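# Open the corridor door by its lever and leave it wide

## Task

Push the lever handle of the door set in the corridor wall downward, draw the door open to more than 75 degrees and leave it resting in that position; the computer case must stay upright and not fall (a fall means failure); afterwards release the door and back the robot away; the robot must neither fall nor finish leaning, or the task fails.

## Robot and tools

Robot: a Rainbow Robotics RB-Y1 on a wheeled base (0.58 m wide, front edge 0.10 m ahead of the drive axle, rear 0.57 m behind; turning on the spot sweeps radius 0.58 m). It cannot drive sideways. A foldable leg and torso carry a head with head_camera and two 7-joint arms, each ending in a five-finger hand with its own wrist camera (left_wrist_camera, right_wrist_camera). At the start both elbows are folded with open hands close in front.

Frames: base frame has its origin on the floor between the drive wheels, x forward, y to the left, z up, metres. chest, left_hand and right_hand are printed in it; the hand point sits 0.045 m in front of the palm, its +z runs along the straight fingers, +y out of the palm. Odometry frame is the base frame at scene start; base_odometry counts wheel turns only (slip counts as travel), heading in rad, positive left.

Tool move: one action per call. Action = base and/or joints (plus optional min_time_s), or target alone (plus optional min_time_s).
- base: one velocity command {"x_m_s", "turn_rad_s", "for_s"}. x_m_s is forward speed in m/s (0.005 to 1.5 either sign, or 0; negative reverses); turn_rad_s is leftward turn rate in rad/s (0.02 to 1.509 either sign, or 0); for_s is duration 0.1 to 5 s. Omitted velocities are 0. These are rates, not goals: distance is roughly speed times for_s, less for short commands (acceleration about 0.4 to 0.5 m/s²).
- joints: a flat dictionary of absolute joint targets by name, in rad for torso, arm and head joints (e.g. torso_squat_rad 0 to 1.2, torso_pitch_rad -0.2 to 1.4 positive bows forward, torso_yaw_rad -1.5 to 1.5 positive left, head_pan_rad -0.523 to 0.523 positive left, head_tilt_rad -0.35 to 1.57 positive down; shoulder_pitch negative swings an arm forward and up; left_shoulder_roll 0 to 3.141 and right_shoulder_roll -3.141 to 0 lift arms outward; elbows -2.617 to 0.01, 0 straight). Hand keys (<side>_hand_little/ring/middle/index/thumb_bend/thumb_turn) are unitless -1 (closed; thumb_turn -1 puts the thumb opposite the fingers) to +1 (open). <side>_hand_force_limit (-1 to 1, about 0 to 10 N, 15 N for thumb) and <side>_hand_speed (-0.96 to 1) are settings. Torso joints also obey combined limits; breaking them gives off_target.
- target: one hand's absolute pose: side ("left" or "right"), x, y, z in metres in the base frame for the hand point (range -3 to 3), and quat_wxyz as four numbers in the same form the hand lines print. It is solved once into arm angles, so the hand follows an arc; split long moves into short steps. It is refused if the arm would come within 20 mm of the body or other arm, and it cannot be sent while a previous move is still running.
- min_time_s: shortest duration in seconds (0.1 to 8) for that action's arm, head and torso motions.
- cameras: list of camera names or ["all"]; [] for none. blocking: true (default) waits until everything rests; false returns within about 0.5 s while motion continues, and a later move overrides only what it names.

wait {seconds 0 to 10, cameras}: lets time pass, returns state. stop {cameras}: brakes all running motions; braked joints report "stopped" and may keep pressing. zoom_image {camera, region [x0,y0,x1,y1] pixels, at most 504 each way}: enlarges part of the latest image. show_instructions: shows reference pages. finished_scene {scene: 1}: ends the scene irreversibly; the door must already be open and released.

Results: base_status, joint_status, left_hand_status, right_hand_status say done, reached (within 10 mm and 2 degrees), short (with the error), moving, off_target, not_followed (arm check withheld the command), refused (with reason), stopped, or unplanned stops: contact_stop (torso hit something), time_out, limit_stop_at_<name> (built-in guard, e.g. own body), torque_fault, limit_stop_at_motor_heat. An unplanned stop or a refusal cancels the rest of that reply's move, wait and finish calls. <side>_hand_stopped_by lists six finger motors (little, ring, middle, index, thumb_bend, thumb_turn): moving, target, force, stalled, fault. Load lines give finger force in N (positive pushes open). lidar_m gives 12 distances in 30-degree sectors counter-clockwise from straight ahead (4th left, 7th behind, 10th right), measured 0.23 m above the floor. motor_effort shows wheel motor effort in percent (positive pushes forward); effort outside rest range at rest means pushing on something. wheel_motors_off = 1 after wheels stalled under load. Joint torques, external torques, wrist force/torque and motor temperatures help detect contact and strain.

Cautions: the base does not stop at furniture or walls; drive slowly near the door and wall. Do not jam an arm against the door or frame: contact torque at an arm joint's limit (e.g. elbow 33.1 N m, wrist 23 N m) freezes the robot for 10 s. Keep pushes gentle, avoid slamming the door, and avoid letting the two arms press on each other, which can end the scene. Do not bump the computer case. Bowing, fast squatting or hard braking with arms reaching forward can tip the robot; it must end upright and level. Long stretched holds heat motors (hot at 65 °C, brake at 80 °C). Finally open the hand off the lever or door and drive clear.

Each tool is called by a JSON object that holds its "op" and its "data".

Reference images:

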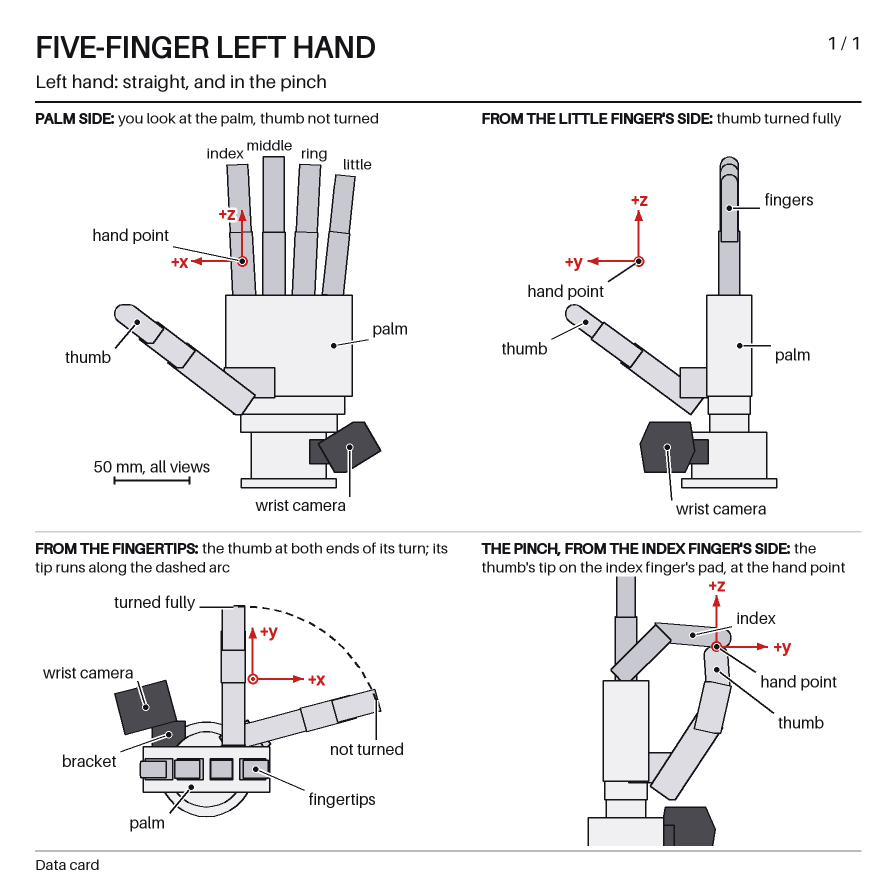

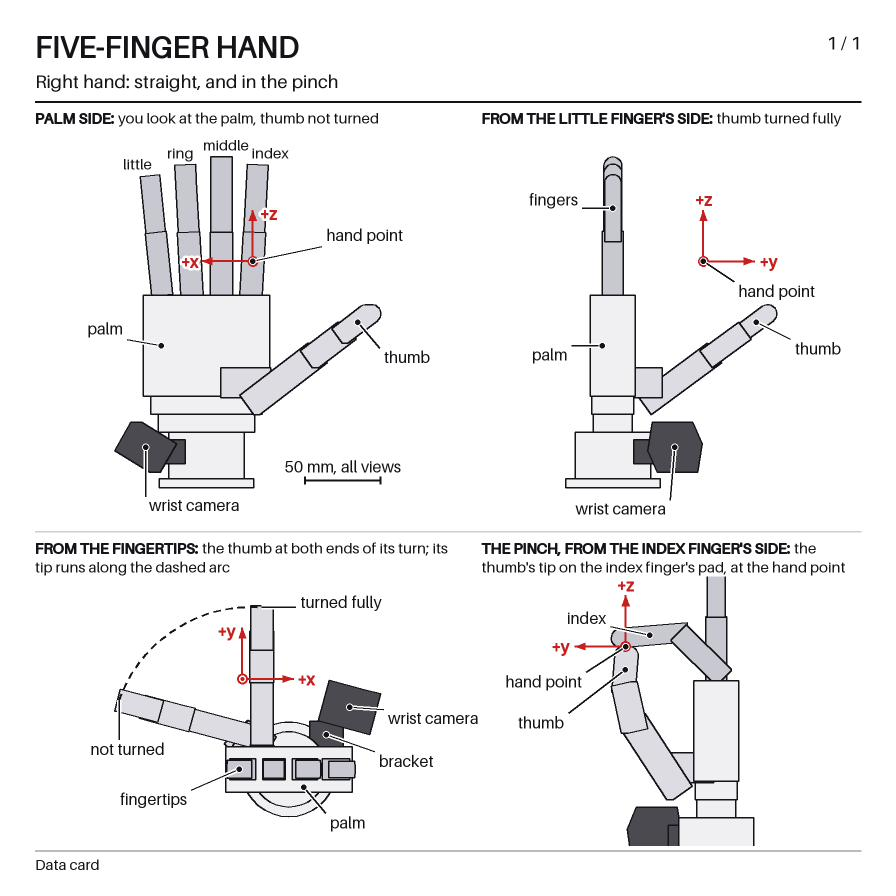

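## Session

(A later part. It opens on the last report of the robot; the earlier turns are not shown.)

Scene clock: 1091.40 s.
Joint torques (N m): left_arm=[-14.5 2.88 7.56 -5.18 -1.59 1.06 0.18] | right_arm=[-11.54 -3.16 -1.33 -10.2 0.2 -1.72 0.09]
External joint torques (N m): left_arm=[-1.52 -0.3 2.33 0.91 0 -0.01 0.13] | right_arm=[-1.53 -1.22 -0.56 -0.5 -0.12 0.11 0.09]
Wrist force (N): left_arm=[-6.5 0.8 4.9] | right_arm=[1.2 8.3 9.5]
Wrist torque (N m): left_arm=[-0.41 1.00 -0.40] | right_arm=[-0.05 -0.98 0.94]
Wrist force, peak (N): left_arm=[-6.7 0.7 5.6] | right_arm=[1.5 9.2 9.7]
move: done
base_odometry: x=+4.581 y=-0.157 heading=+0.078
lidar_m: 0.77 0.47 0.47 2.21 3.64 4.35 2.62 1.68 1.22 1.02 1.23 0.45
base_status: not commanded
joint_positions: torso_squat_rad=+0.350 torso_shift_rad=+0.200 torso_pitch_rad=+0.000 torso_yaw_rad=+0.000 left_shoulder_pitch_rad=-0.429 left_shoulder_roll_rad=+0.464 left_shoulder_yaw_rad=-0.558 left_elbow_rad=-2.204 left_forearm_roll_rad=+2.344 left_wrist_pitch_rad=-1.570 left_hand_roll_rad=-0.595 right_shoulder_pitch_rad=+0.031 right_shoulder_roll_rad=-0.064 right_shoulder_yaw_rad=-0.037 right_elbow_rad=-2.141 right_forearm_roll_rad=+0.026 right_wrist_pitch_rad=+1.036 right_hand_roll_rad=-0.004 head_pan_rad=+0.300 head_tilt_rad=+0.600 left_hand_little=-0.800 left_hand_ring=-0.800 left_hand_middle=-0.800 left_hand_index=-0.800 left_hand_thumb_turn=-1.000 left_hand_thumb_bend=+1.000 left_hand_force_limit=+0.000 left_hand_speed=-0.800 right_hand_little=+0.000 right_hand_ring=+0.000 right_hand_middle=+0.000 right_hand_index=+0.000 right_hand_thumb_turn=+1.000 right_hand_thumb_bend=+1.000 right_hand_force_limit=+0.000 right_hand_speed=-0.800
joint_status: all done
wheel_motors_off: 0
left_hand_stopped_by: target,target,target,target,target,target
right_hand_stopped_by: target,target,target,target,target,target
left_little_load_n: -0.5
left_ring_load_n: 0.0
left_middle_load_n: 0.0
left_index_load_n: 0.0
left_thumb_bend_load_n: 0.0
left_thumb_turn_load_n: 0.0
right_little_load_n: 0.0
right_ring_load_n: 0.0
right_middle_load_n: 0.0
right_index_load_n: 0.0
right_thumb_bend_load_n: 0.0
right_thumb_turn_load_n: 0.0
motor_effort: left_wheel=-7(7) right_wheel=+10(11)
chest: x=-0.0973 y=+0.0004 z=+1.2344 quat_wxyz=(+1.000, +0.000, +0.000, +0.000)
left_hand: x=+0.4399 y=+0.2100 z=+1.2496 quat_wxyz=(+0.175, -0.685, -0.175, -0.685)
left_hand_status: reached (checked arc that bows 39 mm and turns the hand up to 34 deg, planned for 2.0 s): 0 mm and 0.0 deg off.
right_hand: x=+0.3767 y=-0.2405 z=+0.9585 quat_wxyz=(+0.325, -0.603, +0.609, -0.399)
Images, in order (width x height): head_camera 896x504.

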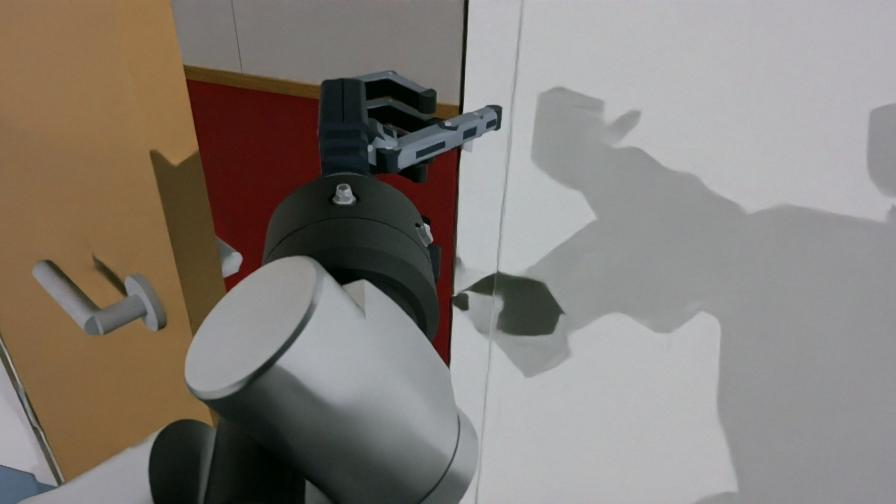

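{"op": "move", "data": {"target": {"side": "left", "x": 0.47, "y": 0.30, "z": 1.25, "quat_wxyz": [-0.3076, 0.6367, 0.3076, 0.6367]}, "min_time_s": 2, "cameras": ["head_camera"]}}

Scene clock: 1099.63 s.
Joint torques (N m): left_arm=[-17.88 2.21 5.39 -5.9 -1.97 1.22 -0.24] | right_arm=[-11.44 -2.72 -1.2 -10 0.45 -1.8 -0.17]
External joint torques (N m): left_arm=[-2.31 -0.33 2.58 0.99 -0.41 0.1 -0.29] | right_arm=[-1.43 -0.78 -0.44 -0.3 0.13 0.03 -0.17]
Wrist force (N): left_arm=[-6.4 1.0 4.4] | right_arm=[1.4 8.5 9.0]
Wrist torque (N m): left_arm=[-0.31 0.95 -0.41] | right_arm=[0.01 -0.96 0.96]
Wrist force, peak (N): left_arm=[-7.2 0.4 5.6] | right_arm=[1.0 9.1 9.8]
move: done
base_odometry: x=+4.581 y=-0.157 heading=+0.078
lidar_m: 0.76 0.47 0.47 2.21 3.65 4.36 2.62 1.68 1.21 1.01 1.24 0.45
base_status: not commanded
joint_positions: torso_squat_rad=+0.350 torso_shift_rad=+0.200 torso_pitch_rad=+0.000 torso_yaw_rad=+0.000 left_shoulder_pitch_rad=-0.536 left_shoulder_roll_rad=+0.206 left_shoulder_yaw_rad=-0.330 left_elbow_rad=-1.827 left_forearm_roll_rad=+2.039 left_wrist_pitch_rad=-1.570 left_hand_roll_rad=-0.625 right_shoulder_pitch_rad=+0.031 right_shoulder_roll_rad=-0.064 right_shoulder_yaw_rad=-0.037 right_elbow_rad=-2.141 right_forearm_roll_rad=+0.026 right_wrist_pitch_rad=+1.036 right_hand_roll_rad=-0.004 head_pan_rad=+0.300 head_tilt_rad=+0.600 left_hand_little=-0.800 left_hand_ring=-0.800 left_hand_middle=-0.800 left_hand_index=-0.800 left_hand_thumb_turn=-1.000 left_hand_thumb_bend=+1.000 left_hand_force_limit=+0.000 left_hand_speed=-0.800 right_hand_little=+0.000 right_hand_ring=+0.000 right_hand_middle=+0.000 right_hand_index=+0.000 right_hand_thumb_turn=+1.000 right_hand_thumb_bend=+1.000 right_hand_force_limit=+0.000 right_hand_speed=-0.800
joint_status: all done
wheel_motors_off: 0
left_hand_stopped_by: target,target,target,target,target,target
right_hand_stopped_by: target,target,target,target,target,target
left_little_load_n: 0.0
left_ring_load_n: 0.0
left_middle_load_n: 0.0
left_index_load_n: 0.0
left_thumb_bend_load_n: 0.0
left_thumb_turn_load_n: 0.0
right_little_load_n: 0.0
right_ring_load_n: -0.5
right_middle_load_n: 0.0
right_index_load_n: 0.0
right_thumb_bend_load_n: 0.0
right_thumb_turn_load_n: 0.0
motor_effort: left_wheel=-7(7) right_wheel=+9(11)
chest: x=-0.0973 y=+0.0004 z=+1.2344 quat_wxyz=(+1.000, +0.000, +0.000, +0.000)
left_hand: x=+0.4700 y=+0.2999 z=+1.2498 quat_wxyz=(+0.308, -0.637, -0.307, -0.637)
left_hand_status: reached (checked arc that bows 19 mm and turns the hand up to 23 deg, planned for 2.0 s): 0 mm and 0.0 deg off.
right_hand: x=+0.3767 y=-0.2405 z=+0.9585 quat_wxyz=(+0.325, -0.603, +0.609, -0.399)
Images, in order (width x height): head_camera 896x504.

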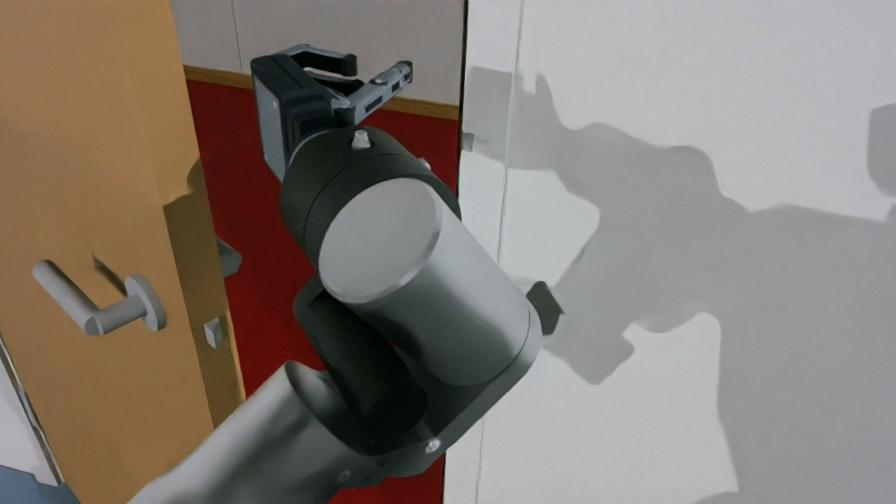

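{"op": "move", "data": {"target": {"side": "left", "x": 0.485, "y": 0.40, "z": 1.25, "quat_wxyz": [-0.369, 0.603, 0.369, 0.603]}, "min_time_s": 2, "cameras": ["head_camera"]}}

Scene clock: 1121.10 s.
Joint torques (N m): left_arm=[-19.66 6.46 4.88 -6.08 -2.1 1.33 0.48] | right_arm=[-10.6 -2.21 -1.67 -9.98 0.28 -1.96 0.15]
External joint torques (N m): left_arm=[-2.31 1.16 2.57 1.21 -0.46 0.33 0.43] | right_arm=[-0.59 -0.27 -0.9 -0.28 -0.04 -0.13 0.16]
Wrist force (N): left_arm=[-6.4 0.9 5.3] | right_arm=[1.6 8.0 9.1]
Wrist torque (N m): left_arm=[-0.42 1.02 -0.25] | right_arm=[-0.02 -1.00 0.95]
Wrist force, peak (N): left_arm=[-6.8 1.3 5.8] | right_arm=[1.8 9.2 9.3]
move: done
base_odometry: x=+4.581 y=-0.157 heading=+0.078
lidar_m: 0.77 0.48 0.47 2.20 3.64 4.37 2.62 1.69 1.22 1.01 1.24 0.46
base_status: not commanded
joint_positions: torso_squat_rad=+0.350 torso_shift_rad=+0.200 torso_pitch_rad=+0.000 torso_yaw_rad=+0.000 left_shoulder_pitch_rad=-0.615 left_shoulder_roll_rad=+0.253 left_shoulder_yaw_rad=-0.143 left_elbow_rad=-1.599 left_forearm_roll_rad=+2.017 left_wrist_pitch_rad=-1.515 left_hand_roll_rad=-0.550 right_shoulder_pitch_rad=+0.031 right_shoulder_roll_rad=-0.064 right_shoulder_yaw_rad=-0.037 right_elbow_rad=-2.141 right_forearm_roll_rad=+0.026 right_wrist_pitch_rad=+1.036 right_hand_roll_rad=-0.004 head_pan_rad=+0.300 head_tilt_rad=+0.600 left_hand_little=-0.800 left_hand_ring=-0.800 left_hand_middle=-0.800 left_hand_index=-0.800 left_hand_thumb_turn=-1.000 left_hand_thumb_bend=+1.000 left_hand_force_limit=+0.000 left_hand_speed=-0.800 right_hand_little=+0.000 right_hand_ring=+0.000 right_hand_middle=+0.000 right_hand_index=+0.000 right_hand_thumb_turn=+1.000 right_hand_thumb_bend=+1.000 right_hand_force_limit=+0.000 right_hand_speed=-0.800
joint_status: all done
wheel_motors_off: 0
left_hand_stopped_by: target,target,target,target,target,target
right_hand_stopped_by: target,target,target,target,target,target
left_little_load_n: 0.0
left_ring_load_n: 0.0
left_middle_load_n: 0.0
left_index_load_n: 0.0
left_thumb_bend_load_n: 0.0
left_thumb_turn_load_n: 0.0
right_little_load_n: 0.0
right_ring_load_n: 0.0
right_middle_load_n: 0.0
right_index_load_n: 0.0
right_thumb_bend_load_n: 0.0
right_thumb_turn_load_n: -0.5
motor_effort: left_wheel=-7(7) right_wheel=+10(11)
chest: x=-0.0973 y=+0.0004 z=+1.2344 quat_wxyz=(+1.000, +0.000, +0.000, +0.000)
left_hand: x=+0.4848 y=+0.3998 z=+1.2496 quat_wxyz=(+0.369, -0.604, -0.369, -0.603)
left_hand_status: reached (checked arc that bows 8 mm and turns the hand up to 11 deg, planned for 2.0 s): 0 mm and 0.1 deg off.
right_hand: x=+0.3767 y=-0.2405 z=+0.9585 quat_wxyz=(+0.325, -0.603, +0.609, -0.399)
Images, in order (width x height): head_camera 896x504.

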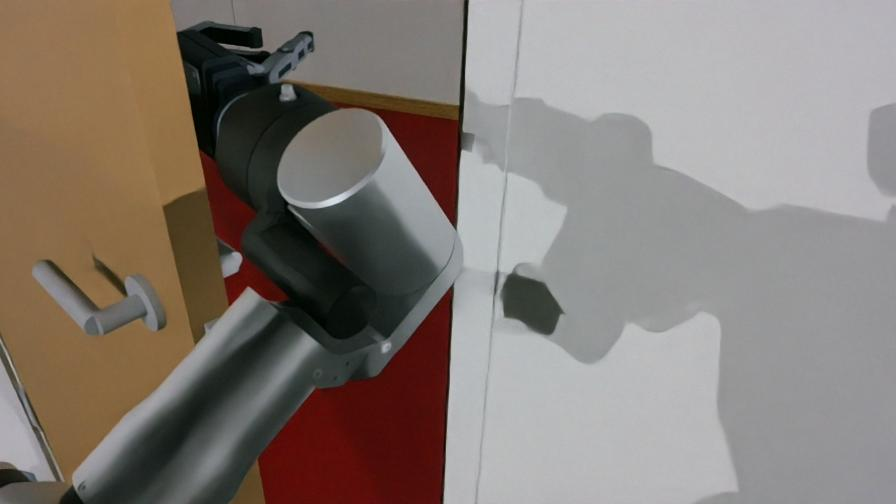

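{"op": "move", "data": {"target": {"side": "left", "x": 0.42, "y": 0.455, "z": 1.25, "quat_wxyz": [-0.345, 0.617, 0.345, 0.617]}, "min_time_s": 3, "cameras": ["head_camera"]}}

Scene clock: 1131.47 s.
Joint torques (N m): left_arm=[-12.94 13.8 12.46 -5.08 -1.57 2.38 -0.29] | right_arm=[-11.18 -2.24 -0.89 -10.05 0.38 -1.92 -0.23]
External joint torques (N m): left_arm=[0.19 7.14 9.34 1.94 -0.11 1.15 -0.34] | right_arm=[-1.17 -0.31 -0.13 -0.35 0.06 -0.09 -0.22]
Wrist force (N): left_arm=[-13.5 4.6 -27.4] | right_arm=[1.8 9.1 8.9]
Wrist torque (N m): left_arm=[3.03 0.93 -1.13] | right_arm=[0.16 -1.02 0.97]
Wrist force, peak (N): left_arm=[-12.6 4.8 -28.9] | right_arm=[1.9 9.4 9.5]
move: done
base_odometry: x=+4.581 y=-0.157 heading=+0.078
lidar_m: 0.77 0.77 0.45 2.21 3.64 4.37 2.62 1.68 1.22 1.01 1.23 0.46
base_status: not commanded
joint_positions: torso_squat_rad=+0.350 torso_shift_rad=+0.200 torso_pitch_rad=+0.000 torso_yaw_rad=+0.000 left_shoulder_pitch_rad=-0.312 left_shoulder_roll_rad=+0.365 left_shoulder_yaw_rad=-0.031 left_elbow_rad=-2.017 left_forearm_roll_rad=+2.189 left_wrist_pitch_rad=-1.417 left_hand_roll_rad=-0.696 right_shoulder_pitch_rad=+0.031 right_shoulder_roll_rad=-0.064 right_shoulder_yaw_rad=-0.037 right_elbow_rad=-2.141 right_forearm_roll_rad=+0.026 right_wrist_pitch_rad=+1.036 right_hand_roll_rad=-0.004 head_pan_rad=+0.300 head_tilt_rad=+0.600 left_hand_little=-0.800 left_hand_ring=-0.800 left_hand_middle=-0.800 left_hand_index=-0.800 left_hand_thumb_turn=-1.000 left_hand_thumb_bend=+1.000 left_hand_force_limit=+0.000 left_hand_speed=-0.800 right_hand_little=+0.000 right_hand_ring=+0.000 right_hand_middle=+0.000 right_hand_index=+0.000 right_hand_thumb_turn=+1.000 right_hand_thumb_bend=+1.000 right_hand_force_limit=+0.000 right_hand_speed=-0.800
joint_status: all done
wheel_motors_off: 0
left_hand_stopped_by: target,target,target,target,target,target
right_hand_stopped_by: target,target,target,target,target,target
left_little_load_n: 0.0
left_ring_load_n: 0.0
left_middle_load_n: 0.0
left_index_load_n: 0.0
left_thumb_bend_load_n: 0.0
left_thumb_turn_load_n: -0.5
right_little_load_n: 0.0
right_ring_load_n: 0.0
right_middle_load_n: 0.0
right_index_load_n: 0.0
right_thumb_bend_load_n: 0.0
right_thumb_turn_load_n: 0.0
motor_effort: left_wheel=-7(7) right_wheel=+10(11)
chest: x=-0.0975 y=+0.0000 z=+1.2344 quat_wxyz=(+1.000, +0.000, +0.000, +0.000)
left_hand: x=+0.4203 y=+0.4529 z=+1.2499 quat_wxyz=(+0.345, -0.617, -0.345, -0.618)
left_hand_status: reached (checked arc that bows 17 mm and turns the hand up to 4 deg, planned for 3.0 s): 2 mm and 0.1 deg off.
right_hand: x=+0.3766 y=-0.2408 z=+0.9585 quat_wxyz=(+0.326, -0.603, +0.609, -0.399)
Images, in order (width x height): head_camera 896x504.

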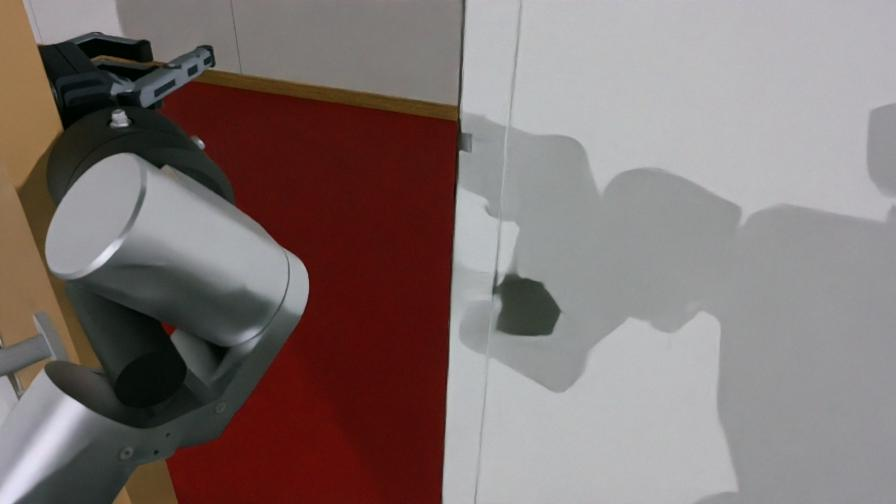

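{"op": "move", "data": {"cameras": ["left_wrist_camera", "head_camera"]}}

Scene clock: 1149.10 s.
Joint torques (N m): left_arm=[-13.32 13.41 12.68 -4.87 -1.62 2.14 -0.2] | right_arm=[-11.36 -2.81 -1.57 -9.89 0.34 -1.97 0.02]
External joint torques (N m): left_arm=[-0.19 6.75 9.56 2.14 -0.15 0.91 -0.25] | right_arm=[-1.35 -0.89 -0.82 -0.2 0.02 -0.14 0.02]
Motor temperatures (°C): left_arm=[34 36 32 35 40 37 42] | right_arm=[33 34 38 38 38 34 37]
Wrist force (N): left_arm=[-13.4 4.5 -27.7] | right_arm=[1.3 8.6 9.4]
Wrist torque (N m): left_arm=[3.03 0.96 -1.14] | right_arm=[0.04 -0.98 0.93]
Wrist force, peak (N): left_arm=[-13.7 4.9 -27.8] | right_arm=[2.0 9.3 9.4]
base_odometry: x=+4.581 y=-0.157 heading=+0.078
lidar_m: 0.76 0.77 0.45 2.20 3.64 4.36 2.62 1.68 1.21 1.01 1.23 0.46
base_status: not commanded
joint_positions: torso_squat_rad=+0.350 torso_shift_rad=+0.200 torso_pitch_rad=+0.000 torso_yaw_rad=+0.000 left_shoulder_pitch_rad=-0.312 left_shoulder_roll_rad=+0.365 left_shoulder_yaw_rad=-0.031 left_elbow_rad=-2.017 left_forearm_roll_rad=+2.189 left_wrist_pitch_rad=-1.417 left_hand_roll_rad=-0.696 right_shoulder_pitch_rad=+0.031 right_shoulder_roll_rad=-0.064 right_shoulder_yaw_rad=-0.037 right_elbow_rad=-2.141 right_forearm_roll_rad=+0.026 right_wrist_pitch_rad=+1.036 right_hand_roll_rad=-0.004 head_pan_rad=+0.300 head_tilt_rad=+0.600 left_hand_little=-0.800 left_hand_ring=-0.800 left_hand_middle=-0.800 left_hand_index=-0.800 left_hand_thumb_turn=-1.000 left_hand_thumb_bend=+1.000 left_hand_force_limit=+0.000 left_hand_speed=-0.800 right_hand_little=+0.000 right_hand_ring=+0.000 right_hand_middle=+0.000 right_hand_index=+0.000 right_hand_thumb_turn=+1.000 right_hand_thumb_bend=+1.000 right_hand_force_limit=+0.000 right_hand_speed=-0.800
joint_status: all done
wheel_motors_off: 0
left_hand_stopped_by: target,target,target,target,target,target
right_hand_stopped_by: target,target,target,target,target,target
left_little_load_n: 0.0
left_ring_load_n: 0.0
left_middle_load_n: 0.0
left_index_load_n: 0.0
left_thumb_bend_load_n: 0.0
left_thumb_turn_load_n: 0.0
right_little_load_n: 0.0
right_ring_load_n: 0.0
right_middle_load_n: 0.0
right_index_load_n: 0.0
right_thumb_bend_load_n: 0.0
right_thumb_turn_load_n: 0.0
motor_effort: left_wheel=-7(7) right_wheel=+10(11)
chest: x=-0.0975 y=+0.0000 z=+1.2344 quat_wxyz=(+1.000, +0.000, +0.000, +0.000) (m; base frame)
left_hand: x=+0.4203 y=+0.4529 z=+1.2499 quat_wxyz=(+0.345, -0.617, -0.345, -0.618) (m; base frame)
left_hand_status: reached (checked arc that bows 17 mm and turns the hand up to 4 deg, planned for 3.0 s): 2 mm and 0.1 deg off.
right_hand: x=+0.3766 y=-0.2408 z=+0.9585 quat_wxyz=(+0.326, -0.603, +0.609, -0.399) (m; base frame)
pictures: head_camera, left_wrist_camera
Images, in order (width x height): head_camera 896x504, left_wrist_camera 504x504.

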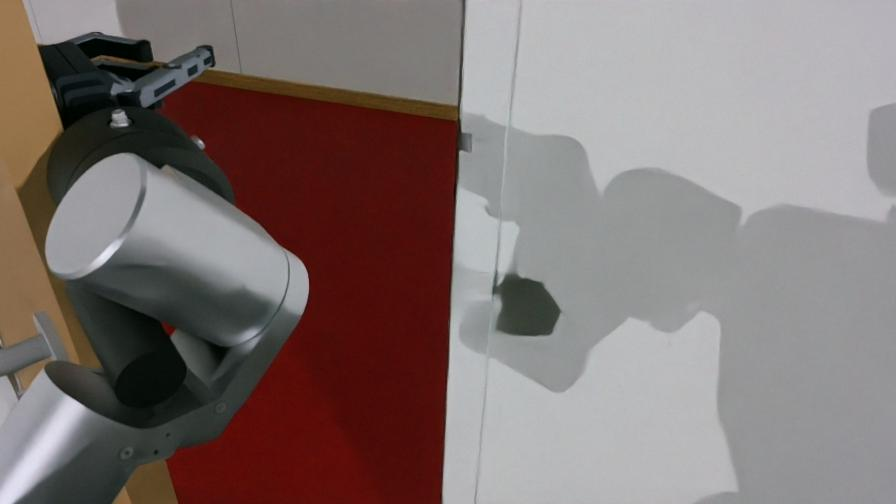

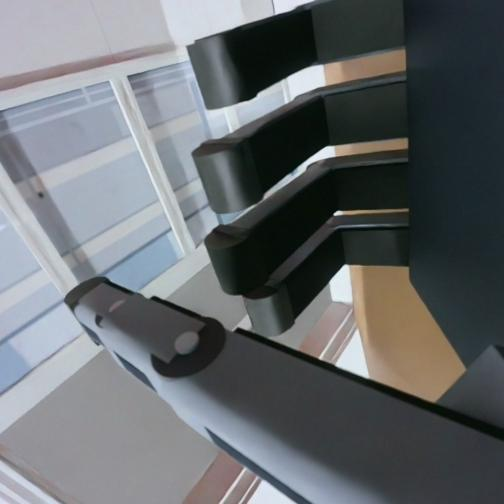

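{"op": "move", "data": {"target": {"side": "left", "x": 0.34, "y": 0.475, "z": 1.25, "quat_wxyz": [-0.314, 0.6336, 0.314, 0.6336]}, "min_time_s": 3, "cameras": ["head_camera"]}}

Scene clock: 1201.83 s.
Joint torques (N m): left_arm=[-6.93 9.2 6.57 -6.83 -1.08 1.4 -0.2] | right_arm=[-11.05 -2.75 -1.55 -9.77 0.31 -1.99 0.19]
External joint torques (N m): left_arm=[0.86 1.74 2.63 -0.13 0.3 0.09 -0.25] | right_arm=[-1.04 -0.81 -0.79 -0.07 -0.01 -0.16 0.19]
Wrist force (N): left_arm=[-6.6 0.8 4.9] | right_arm=[1.9 8.8 8.7]
Wrist torque (N m): left_arm=[-0.43 1.01 -0.39] | right_arm=[0.06 -1.04 0.99]
Wrist force, peak (N): left_arm=[-7.6 15.1 -99.6] | right_arm=[1.5 8.7 9.7]
move: done
base_odometry: x=+4.581 y=-0.157 heading=+0.078
lidar_m: 0.76 0.77 0.45 2.20 3.64 4.36 2.62 1.68 1.21 1.01 1.25 0.45
base_status: not commanded
joint_positions: torso_squat_rad=+0.350 torso_shift_rad=+0.200 torso_pitch_rad=+0.000 torso_yaw_rad=+0.000 left_shoulder_pitch_rad=+0.035 left_shoulder_roll_rad=+0.456 left_shoulder_yaw_rad=+0.098 left_elbow_rad=-2.397 left_forearm_roll_rad=+2.407 left_wrist_pitch_rad=-1.349 left_hand_roll_rad=-0.753 right_shoulder_pitch_rad=+0.031 right_shoulder_roll_rad=-0.064 right_shoulder_yaw_rad=-0.037 right_elbow_rad=-2.141 right_forearm_roll_rad=+0.026 right_wrist_pitch_rad=+1.036 right_hand_roll_rad=-0.004 head_pan_rad=+0.300 head_tilt_rad=+0.600 left_hand_little=-0.800 left_hand_ring=-0.800 left_hand_middle=-0.800 left_hand_index=-0.800 left_hand_thumb_turn=-1.000 left_hand_thumb_bend=+1.000 left_hand_force_limit=+0.000 left_hand_speed=-0.800 right_hand_little=+0.000 right_hand_ring=+0.000 right_hand_middle=+0.000 right_hand_index=+0.000 right_hand_thumb_turn=+1.000 right_hand_thumb_bend=+1.000 right_hand_force_limit=+0.000 right_hand_speed=-0.800
joint_status: all done
wheel_motors_off: 0
left_hand_stopped_by: target,target,target,target,target,target
right_hand_stopped_by: target,target,target,target,target,target
left_little_load_n: 0.0
left_ring_load_n: 0.0
left_middle_load_n: 0.0
left_index_load_n: 0.0
left_thumb_bend_load_n: 0.0
left_thumb_turn_load_n: -0.5
right_little_load_n: 0.0
right_ring_load_n: 0.0
right_middle_load_n: 0.0
right_index_load_n: 0.0
right_thumb_bend_load_n: 0.0
right_thumb_turn_load_n: -0.5
motor_effort: left_wheel=-6(7) right_wheel=+15(19)
chest: x=-0.0974 y=+0.0003 z=+1.2344 quat_wxyz=(+1.000, +0.000, +0.000, +0.000)
left_hand: x=+0.3401 y=+0.4749 z=+1.2499 quat_wxyz=(+0.314, -0.633, -0.315, -0.633)
left_hand_status: reached (checked arc that bows 13 mm and turns the hand up to 6 deg, planned for 3.0 s): 0 mm and 0.1 deg off.
right_hand: x=+0.3767 y=-0.2406 z=+0.9586 quat_wxyz=(+0.326, -0.603, +0.609, -0.399)
Images, in order (width x height): head_camera 896x504.

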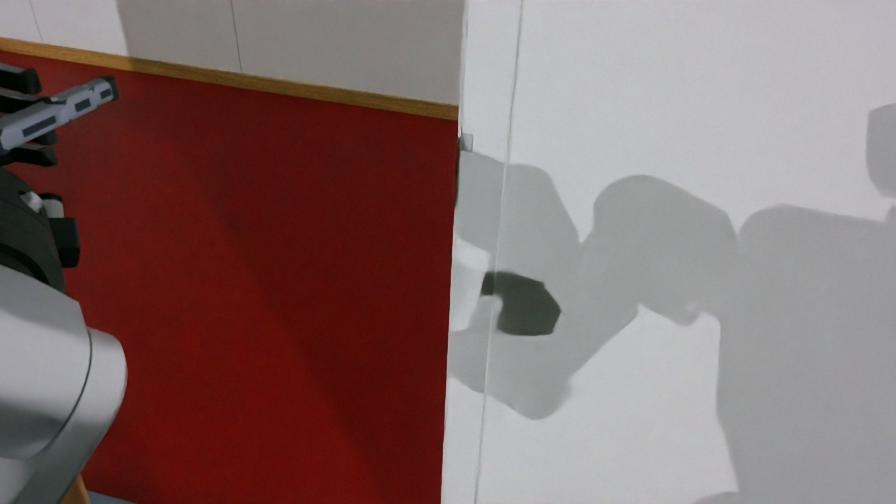

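{"op": "move", "data": {"joints": {"head_pan_rad": 0.523, "head_tilt_rad": 0.6}, "cameras": ["head_camera"]}}

Scene clock: 1209.97 s.
Joint torques (N m): left_arm=[-6.79 8.95 6.61 -6.77 -1.06 1.51 -0.03] | right_arm=[-11.24 -3.1 -0.98 -9.59 0.36 -1.96 -0.29]
External joint torques (N m): left_arm=[1.01 1.49 2.66 -0.07 0.32 0.2 -0.08] | right_arm=[-1.23 -1.16 -0.22 0.11 0.04 -0.13 -0.29]
Wrist force (N): left_arm=[-6.3 0.7 4.9] | right_arm=[1.3 8.8 8.9]
Wrist torque (N m): left_arm=[-0.43 0.96 -0.41] | right_arm=[0.09 -0.92 0.93]
Wrist force, peak (N): left_arm=[-6.9 0.7 5.3] | right_arm=[1.5 8.9 9.4]
move: done
base_odometry: x=+4.581 y=-0.157 heading=+0.078
lidar_m: 0.77 0.77 0.44 2.21 3.65 4.37 2.62 1.68 1.21 1.01 1.24 0.45
base_status: not commanded
joint_positions: torso_squat_rad=+0.350 torso_shift_rad=+0.200 torso_pitch_rad=+0.000 torso_yaw_rad=+0.000 left_shoulder_pitch_rad=+0.035 left_shoulder_roll_rad=+0.456 left_shoulder_yaw_rad=+0.098 left_elbow_rad=-2.397 left_forearm_roll_rad=+2.407 left_wrist_pitch_rad=-1.349 left_hand_roll_rad=-0.753 right_shoulder_pitch_rad=+0.031 right_shoulder_roll_rad=-0.064 right_shoulder_yaw_rad=-0.037 right_elbow_rad=-2.141 right_forearm_roll_rad=+0.026 right_wrist_pitch_rad=+1.036 right_hand_roll_rad=-0.004 head_pan_rad=+0.522 head_tilt_rad=+0.600 left_hand_little=-0.800 left_hand_ring=-0.800 left_hand_middle=-0.800 left_hand_index=-0.800 left_hand_thumb_turn=-1.000 left_hand_thumb_bend=+1.000 left_hand_force_limit=+0.000 left_hand_speed=-0.800 right_hand_little=+0.000 right_hand_ring=+0.000 right_hand_middle=+0.000 right_hand_index=+0.000 right_hand_thumb_turn=+1.000 right_hand_thumb_bend=+1.000 right_hand_force_limit=+0.000 right_hand_speed=-0.800
joint_status: all done
wheel_motors_off: 0
left_hand_stopped_by: target,target,target,target,target,target
right_hand_stopped_by: target,target,target,target,target,target
left_little_load_n: 0.0
left_ring_load_n: 0.0
left_middle_load_n: 0.0
left_index_load_n: 0.5
left_thumb_bend_load_n: 0.0
left_thumb_turn_load_n: -0.5
right_little_load_n: 0.0
right_ring_load_n: 0.0
right_middle_load_n: 0.0
right_index_load_n: 0.0
right_thumb_bend_load_n: 0.0
right_thumb_turn_load_n: 0.0
motor_effort: left_wheel=-6(6) right_wheel=+14(15)
chest: x=-0.0974 y=+0.0003 z=+1.2344 quat_wxyz=(+1.000, +0.000, +0.000, +0.000)
left_hand: x=+0.3401 y=+0.4749 z=+1.2499 quat_wxyz=(+0.314, -0.633, -0.315, -0.633)
right_hand: x=+0.3767 y=-0.2406 z=+0.9586 quat_wxyz=(+0.326, -0.603, +0.609, -0.399)
Images, in order (width x height): head_camera 896x504.

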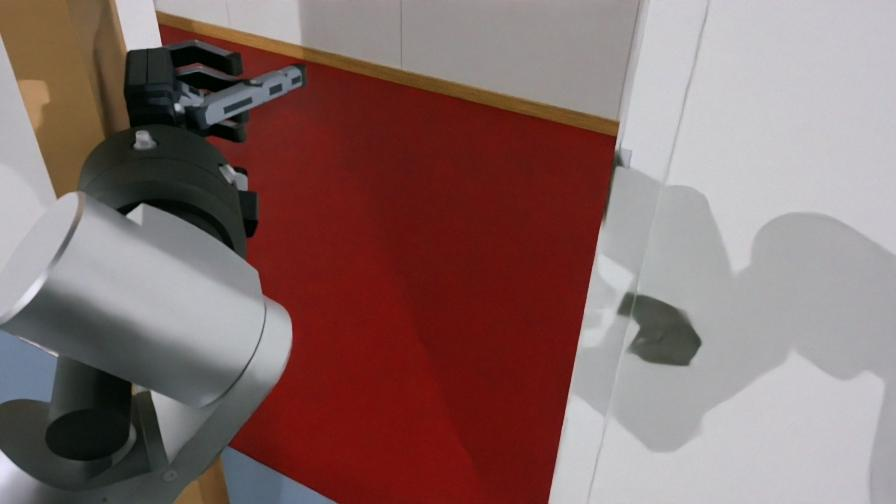

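{"op": "move", "data": {"base": {"turn_rad_s": 0.15, "for_s": 1.0}, "cameras": ["head_camera"]}}

Scene clock: 1252.80 s.
Joint torques (N m): left_arm=[-7.44 9.04 6.32 -6.61 -1.7 1.06 -0.03] | right_arm=[-11.67 -2.86 -0.2 -10.26 0.27 -1.98 -0.2]
External joint torques (N m): left_arm=[0.35 1.58 2.38 0.09 -0.32 -0.25 -0.08] | right_arm=[-1.66 -0.92 0.56 -0.57 -0.05 -0.15 -0.2]
Wrist force (N): left_arm=[-6.3 0.9 5.3] | right_arm=[1.6 8.6 9.1]
Wrist torque (N m): left_arm=[-0.43 1.00 -0.39] | right_arm=[0.03 -1.01 0.95]
Wrist force, peak (N): left_arm=[-6.6 5.8 6.0] | right_arm=[1.2 8.8 9.7]
move: done
base_odometry: x=+4.581 y=-0.157 heading=+0.227
lidar_m: 0.76 3.22 0.48 3.65 3.64 5.25 2.64 1.57 1.02 1.02 0.46 0.45
base_status: done (sent for 1 of 1 s)
joint_positions: torso_squat_rad=+0.350 torso_shift_rad=+0.200 torso_pitch_rad=+0.000 torso_yaw_rad=+0.000 left_shoulder_pitch_rad=+0.035 left_shoulder_roll_rad=+0.456 left_shoulder_yaw_rad=+0.098 left_elbow_rad=-2.397 left_forearm_roll_rad=+2.407 left_wrist_pitch_rad=-1.349 left_hand_roll_rad=-0.753 right_shoulder_pitch_rad=+0.031 right_shoulder_roll_rad=-0.064 right_shoulder_yaw_rad=-0.037 right_elbow_rad=-2.141 right_forearm_roll_rad=+0.026 right_wrist_pitch_rad=+1.036 right_hand_roll_rad=-0.004 head_pan_rad=+0.522 head_tilt_rad=+0.600 left_hand_little=-0.800 left_hand_ring=-0.800 left_hand_middle=-0.800 left_hand_index=-0.800 left_hand_thumb_turn=-1.000 left_hand_thumb_bend=+1.000 left_hand_force_limit=+0.000 left_hand_speed=-0.800 right_hand_little=+0.000 right_hand_ring=+0.000 right_hand_middle=+0.000 right_hand_index=+0.000 right_hand_thumb_turn=+1.000 right_hand_thumb_bend=+1.000 right_hand_force_limit=+0.000 right_hand_speed=-0.800
joint_status: not commanded
wheel_motors_off: 0
left_hand_stopped_by: target,target,target,target,target,target
right_hand_stopped_by: target,target,target,target,target,target
left_little_load_n: 0.0
left_ring_load_n: 0.0
left_middle_load_n: 0.0
left_index_load_n: 0.0
left_thumb_bend_load_n: 0.0
left_thumb_turn_load_n: -0.5
right_little_load_n: 0.0
right_ring_load_n: 0.0
right_middle_load_n: 0.0
right_index_load_n: 0.0
right_thumb_bend_load_n: 0.0
right_thumb_turn_load_n: -0.5
motor_effort: left_wheel=-2(32) right_wheel=+14(41)
chest: x=-0.0974 y=+0.0003 z=+1.2344 quat_wxyz=(+1.000, +0.000, +0.000, +0.000)
left_hand: x=+0.3401 y=+0.4749 z=+1.2498 quat_wxyz=(+0.314, -0.633, -0.315, -0.633)
right_hand: x=+0.3767 y=-0.2406 z=+0.9585 quat_wxyz=(+0.325, -0.603, +0.609, -0.399)
Images, in order (width x height): head_camera 896x504.

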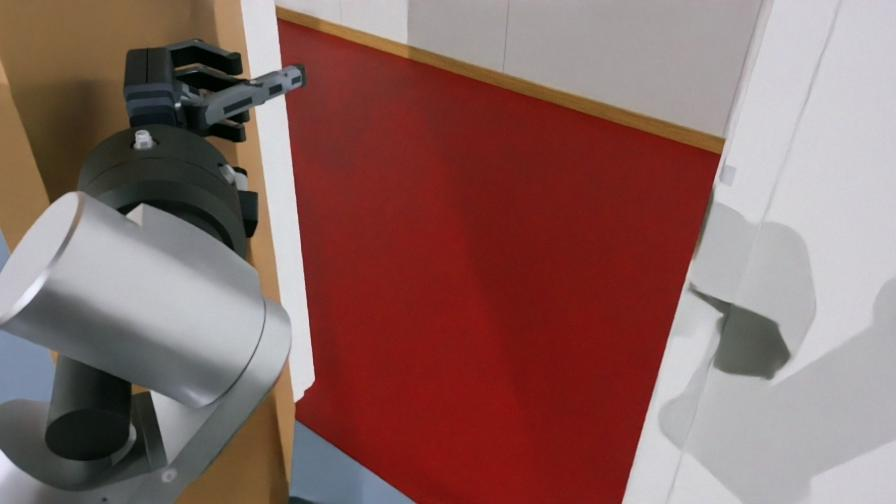

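{"op": "move", "data": {"base": {"turn_rad_s": 0.15, "for_s": 1.3}, "cameras": ["head_camera"]}}

Scene clock: 1263.47 s.
Joint torques (N m): left_arm=[-7.3 9.07 6.4 -6.22 -1.79 1.11 -0.07] | right_arm=[-11.62 -2.08 -1.49 -9.9 0.36 -1.83 -0.09]
External joint torques (N m): left_arm=[0.49 1.61 2.46 0.48 -0.41 -0.19 -0.12] | right_arm=[-1.61 -0.14 -0.73 -0.21 0.04 0 -0.09]
Wrist force (N): left_arm=[-6.3 0.0 4.8] | right_arm=[1.5 8.8 9.4]
Wrist torque (N m): left_arm=[-0.55 0.95 -0.38] | right_arm=[0.08 -0.99 0.94]
Wrist force, peak (N): left_arm=[-6.6 12.2 2.6] | right_arm=[1.7 9.3 9.6]
move: done
base_odometry: x=+4.581 y=-0.157 heading=+0.421
lidar_m: 0.77 1.07 0.53 3.64 4.31 6.06 4.83 1.22 1.02 1.63 0.45 0.48
base_status: done (sent for 1.3 of 1.3 s)
joint_positions: torso_squat_rad=+0.350 torso_shift_rad=+0.200 torso_pitch_rad=+0.000 torso_yaw_rad=+0.000 left_shoulder_pitch_rad=+0.035 left_shoulder_roll_rad=+0.456 left_shoulder_yaw_rad=+0.098 left_elbow_rad=-2.397 left_forearm_roll_rad=+2.407 left_wrist_pitch_rad=-1.349 left_hand_roll_rad=-0.753 right_shoulder_pitch_rad=+0.031 right_shoulder_roll_rad=-0.064 right_shoulder_yaw_rad=-0.037 right_elbow_rad=-2.141 right_forearm_roll_rad=+0.026 right_wrist_pitch_rad=+1.036 right_hand_roll_rad=-0.004 head_pan_rad=+0.522 head_tilt_rad=+0.600 left_hand_little=-0.800 left_hand_ring=-0.800 left_hand_middle=-0.800 left_hand_index=-0.800 left_hand_thumb_turn=-1.000 left_hand_thumb_bend=+1.000 left_hand_force_limit=+0.000 left_hand_speed=-0.800 right_hand_little=+0.000 right_hand_ring=+0.000 right_hand_middle=+0.000 right_hand_index=+0.000 right_hand_thumb_turn=+1.000 right_hand_thumb_bend=+1.000 right_hand_force_limit=+0.000 right_hand_speed=-0.800
joint_status: not commanded
wheel_motors_off: 0
left_hand_stopped_by: target,target,target,target,target,target
right_hand_stopped_by: target,target,target,target,target,target
left_little_load_n: 0.0
left_ring_load_n: 0.0
left_middle_load_n: 0.0
left_index_load_n: 0.0
left_thumb_bend_load_n: 0.0
left_thumb_turn_load_n: 0.0
right_little_load_n: 0.0
right_ring_load_n: 0.0
right_middle_load_n: 0.0
right_index_load_n: 0.0
right_thumb_bend_load_n: 0.0
right_thumb_turn_load_n: 0.0
motor_effort: left_wheel=-1(21) right_wheel=+12(40)
chest: x=-0.0974 y=+0.0003 z=+1.2344 quat_wxyz=(+1.000, +0.000, +0.000, +0.000)
left_hand: x=+0.3402 y=+0.4749 z=+1.2498 quat_wxyz=(+0.314, -0.633, -0.315, -0.633)
right_hand: x=+0.3767 y=-0.2406 z=+0.9585 quat_wxyz=(+0.325, -0.603, +0.609, -0.399)
Images, in order (width x height): head_camera 896x504.

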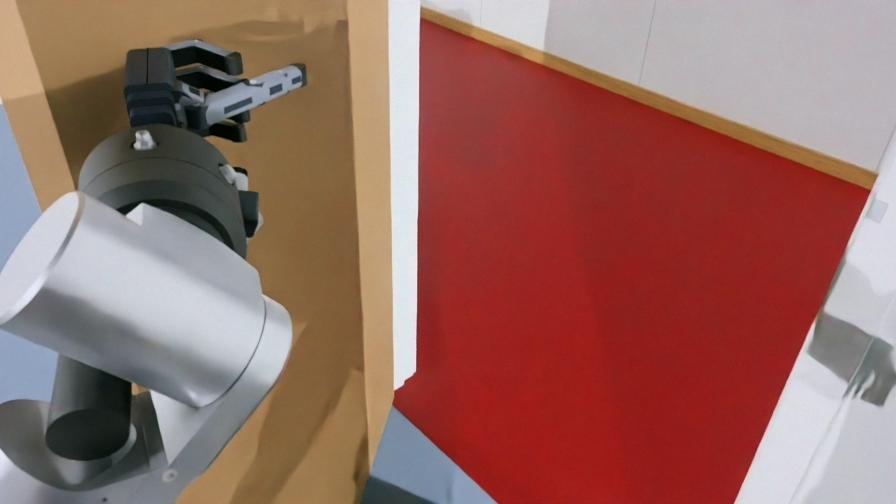

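{"op": "move", "data": {"target": {"side": "left", "x": 0.335, "y": 0.53, "z": 1.25, "quat_wxyz": [-0.209, 0.6755, 0.209, 0.6755]}, "min_time_s": 3, "cameras": ["head_camera"]}}

Scene clock: 1290.63 s.
Joint torques (N m): left_arm=[-3.26 12.87 10.65 -4.84 -0.95 1.37 0.58] | right_arm=[-11.66 -2.75 -1.23 -10.11 0.33 -2.01 -0.01]
External joint torques (N m): left_arm=[0.8 1.3 3.04 1.07 0.19 0.24 0.53] | right_arm=[-1.65 -0.81 -0.46 -0.42 0.01 -0.18 -0.01]
Wrist force (N): left_arm=[-6.5 1.2 5.4] | right_arm=[1.5 8.2 9.4]
Wrist torque (N m): left_arm=[-0.38 1.02 -0.25] | right_arm=[-0.02 -0.98 0.91]
Wrist force, peak (N): left_arm=[-6.7 7.2 2.2] | right_arm=[1.6 8.6 9.8]
move: done
base_odometry: x=+4.581 y=-0.157 heading=+0.421
lidar_m: 0.77 1.11 0.58 3.63 4.31 6.06 4.82 1.23 1.01 1.64 0.46 0.49
base_status: not commanded
joint_positions: torso_squat_rad=+0.350 torso_shift_rad=+0.200 torso_pitch_rad=+0.000 torso_yaw_rad=+0.000 left_shoulder_pitch_rad=+0.400 left_shoulder_roll_rad=+0.746 left_shoulder_yaw_rad=+0.484 left_elbow_rad=-2.272 left_forearm_roll_rad=+3.007 left_wrist_pitch_rad=-0.779 left_hand_roll_rad=-0.629 right_shoulder_pitch_rad=+0.031 right_shoulder_roll_rad=-0.064 right_shoulder_yaw_rad=-0.037 right_elbow_rad=-2.141 right_forearm_roll_rad=+0.026 right_wrist_pitch_rad=+1.036 right_hand_roll_rad=-0.004 head_pan_rad=+0.522 head_tilt_rad=+0.600 left_hand_little=-0.800 left_hand_ring=-0.800 left_hand_middle=-0.800 left_hand_index=-0.800 left_hand_thumb_turn=-1.000 left_hand_thumb_bend=+1.000 left_hand_force_limit=+0.000 left_hand_speed=-0.800 right_hand_little=+0.000 right_hand_ring=+0.000 right_hand_middle=+0.000 right_hand_index=+0.000 right_hand_thumb_turn=+1.000 right_hand_thumb_bend=+1.000 right_hand_force_limit=+0.000 right_hand_speed=-0.800
joint_status: all done
wheel_motors_off: 0
left_hand_stopped_by: target,target,target,target,target,target
right_hand_stopped_by: target,target,target,target,target,target
left_little_load_n: 0.0
left_ring_load_n: 0.0
left_middle_load_n: 0.0
left_index_load_n: 0.0
left_thumb_bend_load_n: 0.0
left_thumb_turn_load_n: 0.0
right_little_load_n: 0.5
right_ring_load_n: 0.0
right_middle_load_n: 0.0
right_index_load_n: 0.0
right_thumb_bend_load_n: 0.0
right_thumb_turn_load_n: 0.0
motor_effort: left_wheel=-1(1) right_wheel=+12(14)
chest: x=-0.0973 y=+0.0004 z=+1.2344 quat_wxyz=(+1.000, +0.000, +0.000, +0.000)
left_hand: x=+0.3350 y=+0.5298 z=+1.2499 quat_wxyz=(+0.209, -0.676, -0.210, -0.675)
left_hand_status: reached (checked arc that bows 17 mm and turns the hand up to 18 deg, planned for 3.0 s): 0 mm and 0.1 deg off.
right_hand: x=+0.3767 y=-0.2406 z=+0.9585 quat_wxyz=(+0.325, -0.603, +0.609, -0.399)
Images, in order (width x height): head_camera 896x504.

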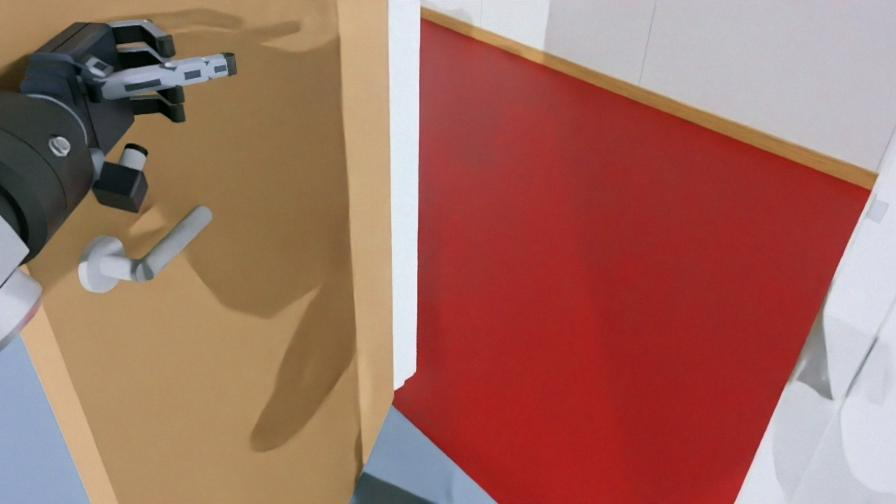

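Clear view now of the inner face. Continue.

{"op": "move", "data": {"target": {"side": "left", "x": 0.325, "y": 0.59, "z": 1.25, "quat_wxyz": [-0.1231, 0.6963, 0.1231, 0.6963]}, "min_time_s": 3}}

{"op": "move", "data": {"target": {"side": "left", "x": 0.312, "y": 0.655, "z": 1.25, "quat_wxyz": [-0.0776, 0.7028, 0.0776, 0.7028]}, "min_time_s": 3, "cameras": ["head_camera"]}}

Scene clock: 1300.27 s.
Joint torques (N m): left_arm=[-1.54 15.62 13.79 -2.69 0.03 0.74 0.47] | right_arm=[-11.26 -2.09 -1.4 -10.33 0.17 -1.9 0.16]
External joint torques (N m): left_arm=[1.05 1.95 3.19 0.86 0.35 0.06 0.43] | right_arm=[-1.25 -0.15 -0.64 -0.63 -0.15 -0.07 0.16]
Wrist force (N): left_arm=[-6.2 1.1 5.0] | right_arm=[1.7 8.4 9.0]
Wrist torque (N m): left_arm=[-0.38 0.95 -0.23] | right_arm=[0.02 -1.01 0.93]
Wrist force, peak (N): left_arm=[-6.4 5.2 3.4] | right_arm=[1.7 9.0 9.6]
move: done
base_odometry: x=+4.581 y=-0.157 heading=+0.421
lidar_m: 0.76 1.16 0.66 0.66 4.32 6.06 4.82 1.23 1.00 1.64 0.46 0.48
base_status: not commanded
joint_positions: torso_squat_rad=+0.350 torso_shift_rad=+0.200 torso_pitch_rad=+0.000 torso_yaw_rad=+0.000 left_shoulder_pitch_rad=+0.651 left_shoulder_roll_rad=+1.048 left_shoulder_yaw_rad=+0.602 left_elbow_rad=-1.859 left_forearm_roll_rad=+3.141 left_wrist_pitch_rad=-0.144 left_hand_roll_rad=-0.363 right_shoulder_pitch_rad=+0.031 right_shoulder_roll_rad=-0.064 right_shoulder_yaw_rad=-0.037 right_elbow_rad=-2.141 right_forearm_roll_rad=+0.026 right_wrist_pitch_rad=+1.036 right_hand_roll_rad=-0.004 head_pan_rad=+0.522 head_tilt_rad=+0.600 left_hand_little=-0.800 left_hand_ring=-0.800 left_hand_middle=-0.800 left_hand_index=-0.800 left_hand_thumb_turn=-1.000 left_hand_thumb_bend=+1.000 left_hand_force_limit=+0.000 left_hand_speed=-0.800 right_hand_little=+0.000 right_hand_ring=+0.000 right_hand_middle=+0.000 right_hand_index=+0.000 right_hand_thumb_turn=+1.000 right_hand_thumb_bend=+1.000 right_hand_force_limit=+0.000 right_hand_speed=-0.800
joint_status: all done
wheel_motors_off: 0
left_hand_stopped_by: target,target,target,target,target,target
right_hand_stopped_by: target,target,target,target,target,target
left_little_load_n: 0.0
left_ring_load_n: 0.0
left_middle_load_n: 0.0
left_index_load_n: 0.0
left_thumb_bend_load_n: 0.0
left_thumb_turn_load_n: 0.0
right_little_load_n: 0.0
right_ring_load_n: 0.0
right_middle_load_n: 0.0
right_index_load_n: 0.0
right_thumb_bend_load_n: 0.5
right_thumb_turn_load_n: 0.0
motor_effort: left_wheel=-1(1) right_wheel=+13(14)
chest: x=-0.0973 y=+0.0004 z=+1.2344 quat_wxyz=(+1.000, +0.000, +0.000, +0.000)
left_hand: x=+0.3245 y=+0.5891 z=+1.2495 quat_wxyz=(+0.128, -0.695, -0.129, -0.696)
left_hand_status: reached (checked arc that bows 11 mm and turns the hand up to 13 deg, planned for 3.0 s): 1 mm and 0.9 deg off.
right_hand: x=+0.3767 y=-0.2406 z=+0.9585 quat_wxyz=(+0.325, -0.603, +0.609, -0.399)
pictures: none

Scene clock: 1303.60 s.
Joint torques (N m): left_arm=[-4.48 19.33 9.81 -1.25 0.63 0.41 0.36] | right_arm=[-11.65 -2.58 -1.54 -9.95 0.26 -2.03 0.08]
External joint torques (N m): left_arm=[-1.48 2.04 -0.72 0.78 0 -0.03 0.31] | right_arm=[-1.64 -0.64 -0.77 -0.26 -0.06 -0.2 0.08]
Wrist force (N): left_arm=[-6.3 0.8 5.3] | right_arm=[2.1 8.1 8.6]
Wrist torque (N m): left_arm=[-0.47 0.97 -0.27] | right_arm=[-0.04 -1.08 0.96]
Wrist force, peak (N): left_arm=[5.5 2.2 -64.6] | right_arm=[1.6 9.1 9.7]
move: done
base_odometry: x=+4.581 y=-0.157 heading=+0.421
lidar_m: 0.77 1.21 0.82 0.81 4.32 6.07 4.82 1.22 1.02 1.64 0.46 0.48
base_status: not commanded
joint_positions: torso_squat_rad=+0.350 torso_shift_rad=+0.200 torso_pitch_rad=+0.000 torso_yaw_rad=+0.000 left_shoulder_pitch_rad=+0.590 left_shoulder_roll_rad=+1.236 left_shoulder_yaw_rad=+0.531 left_elbow_rad=-1.329 left_forearm_roll_rad=+3.141 left_wrist_pitch_rad=+0.376 left_hand_roll_rad=-0.234 right_shoulder_pitch_rad=+0.031 right_shoulder_roll_rad=-0.064 right_shoulder_yaw_rad=-0.037 right_elbow_rad=-2.141 right_forearm_roll_rad=+0.026 right_wrist_pitch_rad=+1.036 right_hand_roll_rad=-0.004 head_pan_rad=+0.522 head_tilt_rad=+0.600 left_hand_little=-0.800 left_hand_ring=-0.800 left_hand_middle=-0.800 left_hand_index=-0.800 left_hand_thumb_turn=-1.000 left_hand_thumb_bend=+1.000 left_hand_force_limit=+0.000 left_hand_speed=-0.800 right_hand_little=+0.000 right_hand_ring=+0.000 right_hand_middle=+0.000 right_hand_index=+0.000 right_hand_thumb_turn=+1.000 right_hand_thumb_bend=+1.000 right_hand_force_limit=+0.000 right_hand_speed=-0.800
joint_status: all done
wheel_motors_off: 0
left_hand_stopped_by: target,target,target,target,target,target
right_hand_stopped_by: target,target,target,target,target,target
left_little_load_n: 0.0
left_ring_load_n: 0.0
left_middle_load_n: 0.0
left_index_load_n: 0.0
left_thumb_bend_load_n: 0.0
left_thumb_turn_load_n: 0.0
right_little_load_n: 0.0
right_ring_load_n: 0.0
right_middle_load_n: 0.0
right_index_load_n: 0.0
right_thumb_bend_load_n: 0.0
right_thumb_turn_load_n: 0.0
motor_effort: left_wheel=-2(40) right_wheel=+12(16)
chest: x=-0.0974 y=+0.0004 z=+1.2344 quat_wxyz=(+1.000, +0.000, +0.000, +0.000)
left_hand: x=+0.3111 y=+0.6549 z=+1.2504 quat_wxyz=(+0.081, -0.704, -0.081, -0.701)
left_hand_status: reached (checked arc that bows 12 mm and turns the hand up to 8 deg, planned for 3.0 s): 1 mm and 0.7 deg off.
right_hand: x=+0.3767 y=-0.2406 z=+0.9585 quat_wxyz=(+0.325, -0.603, +0.609, -0.399)
Images, in order (width x height): head_camera 896x504.

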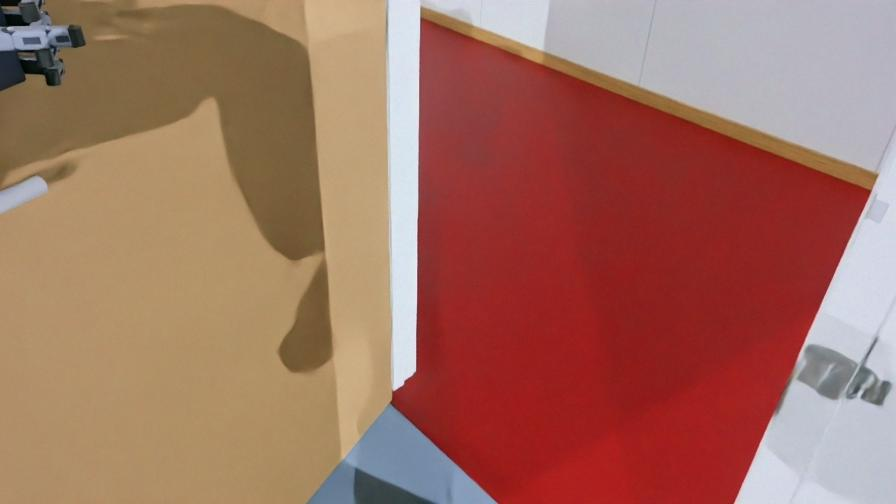

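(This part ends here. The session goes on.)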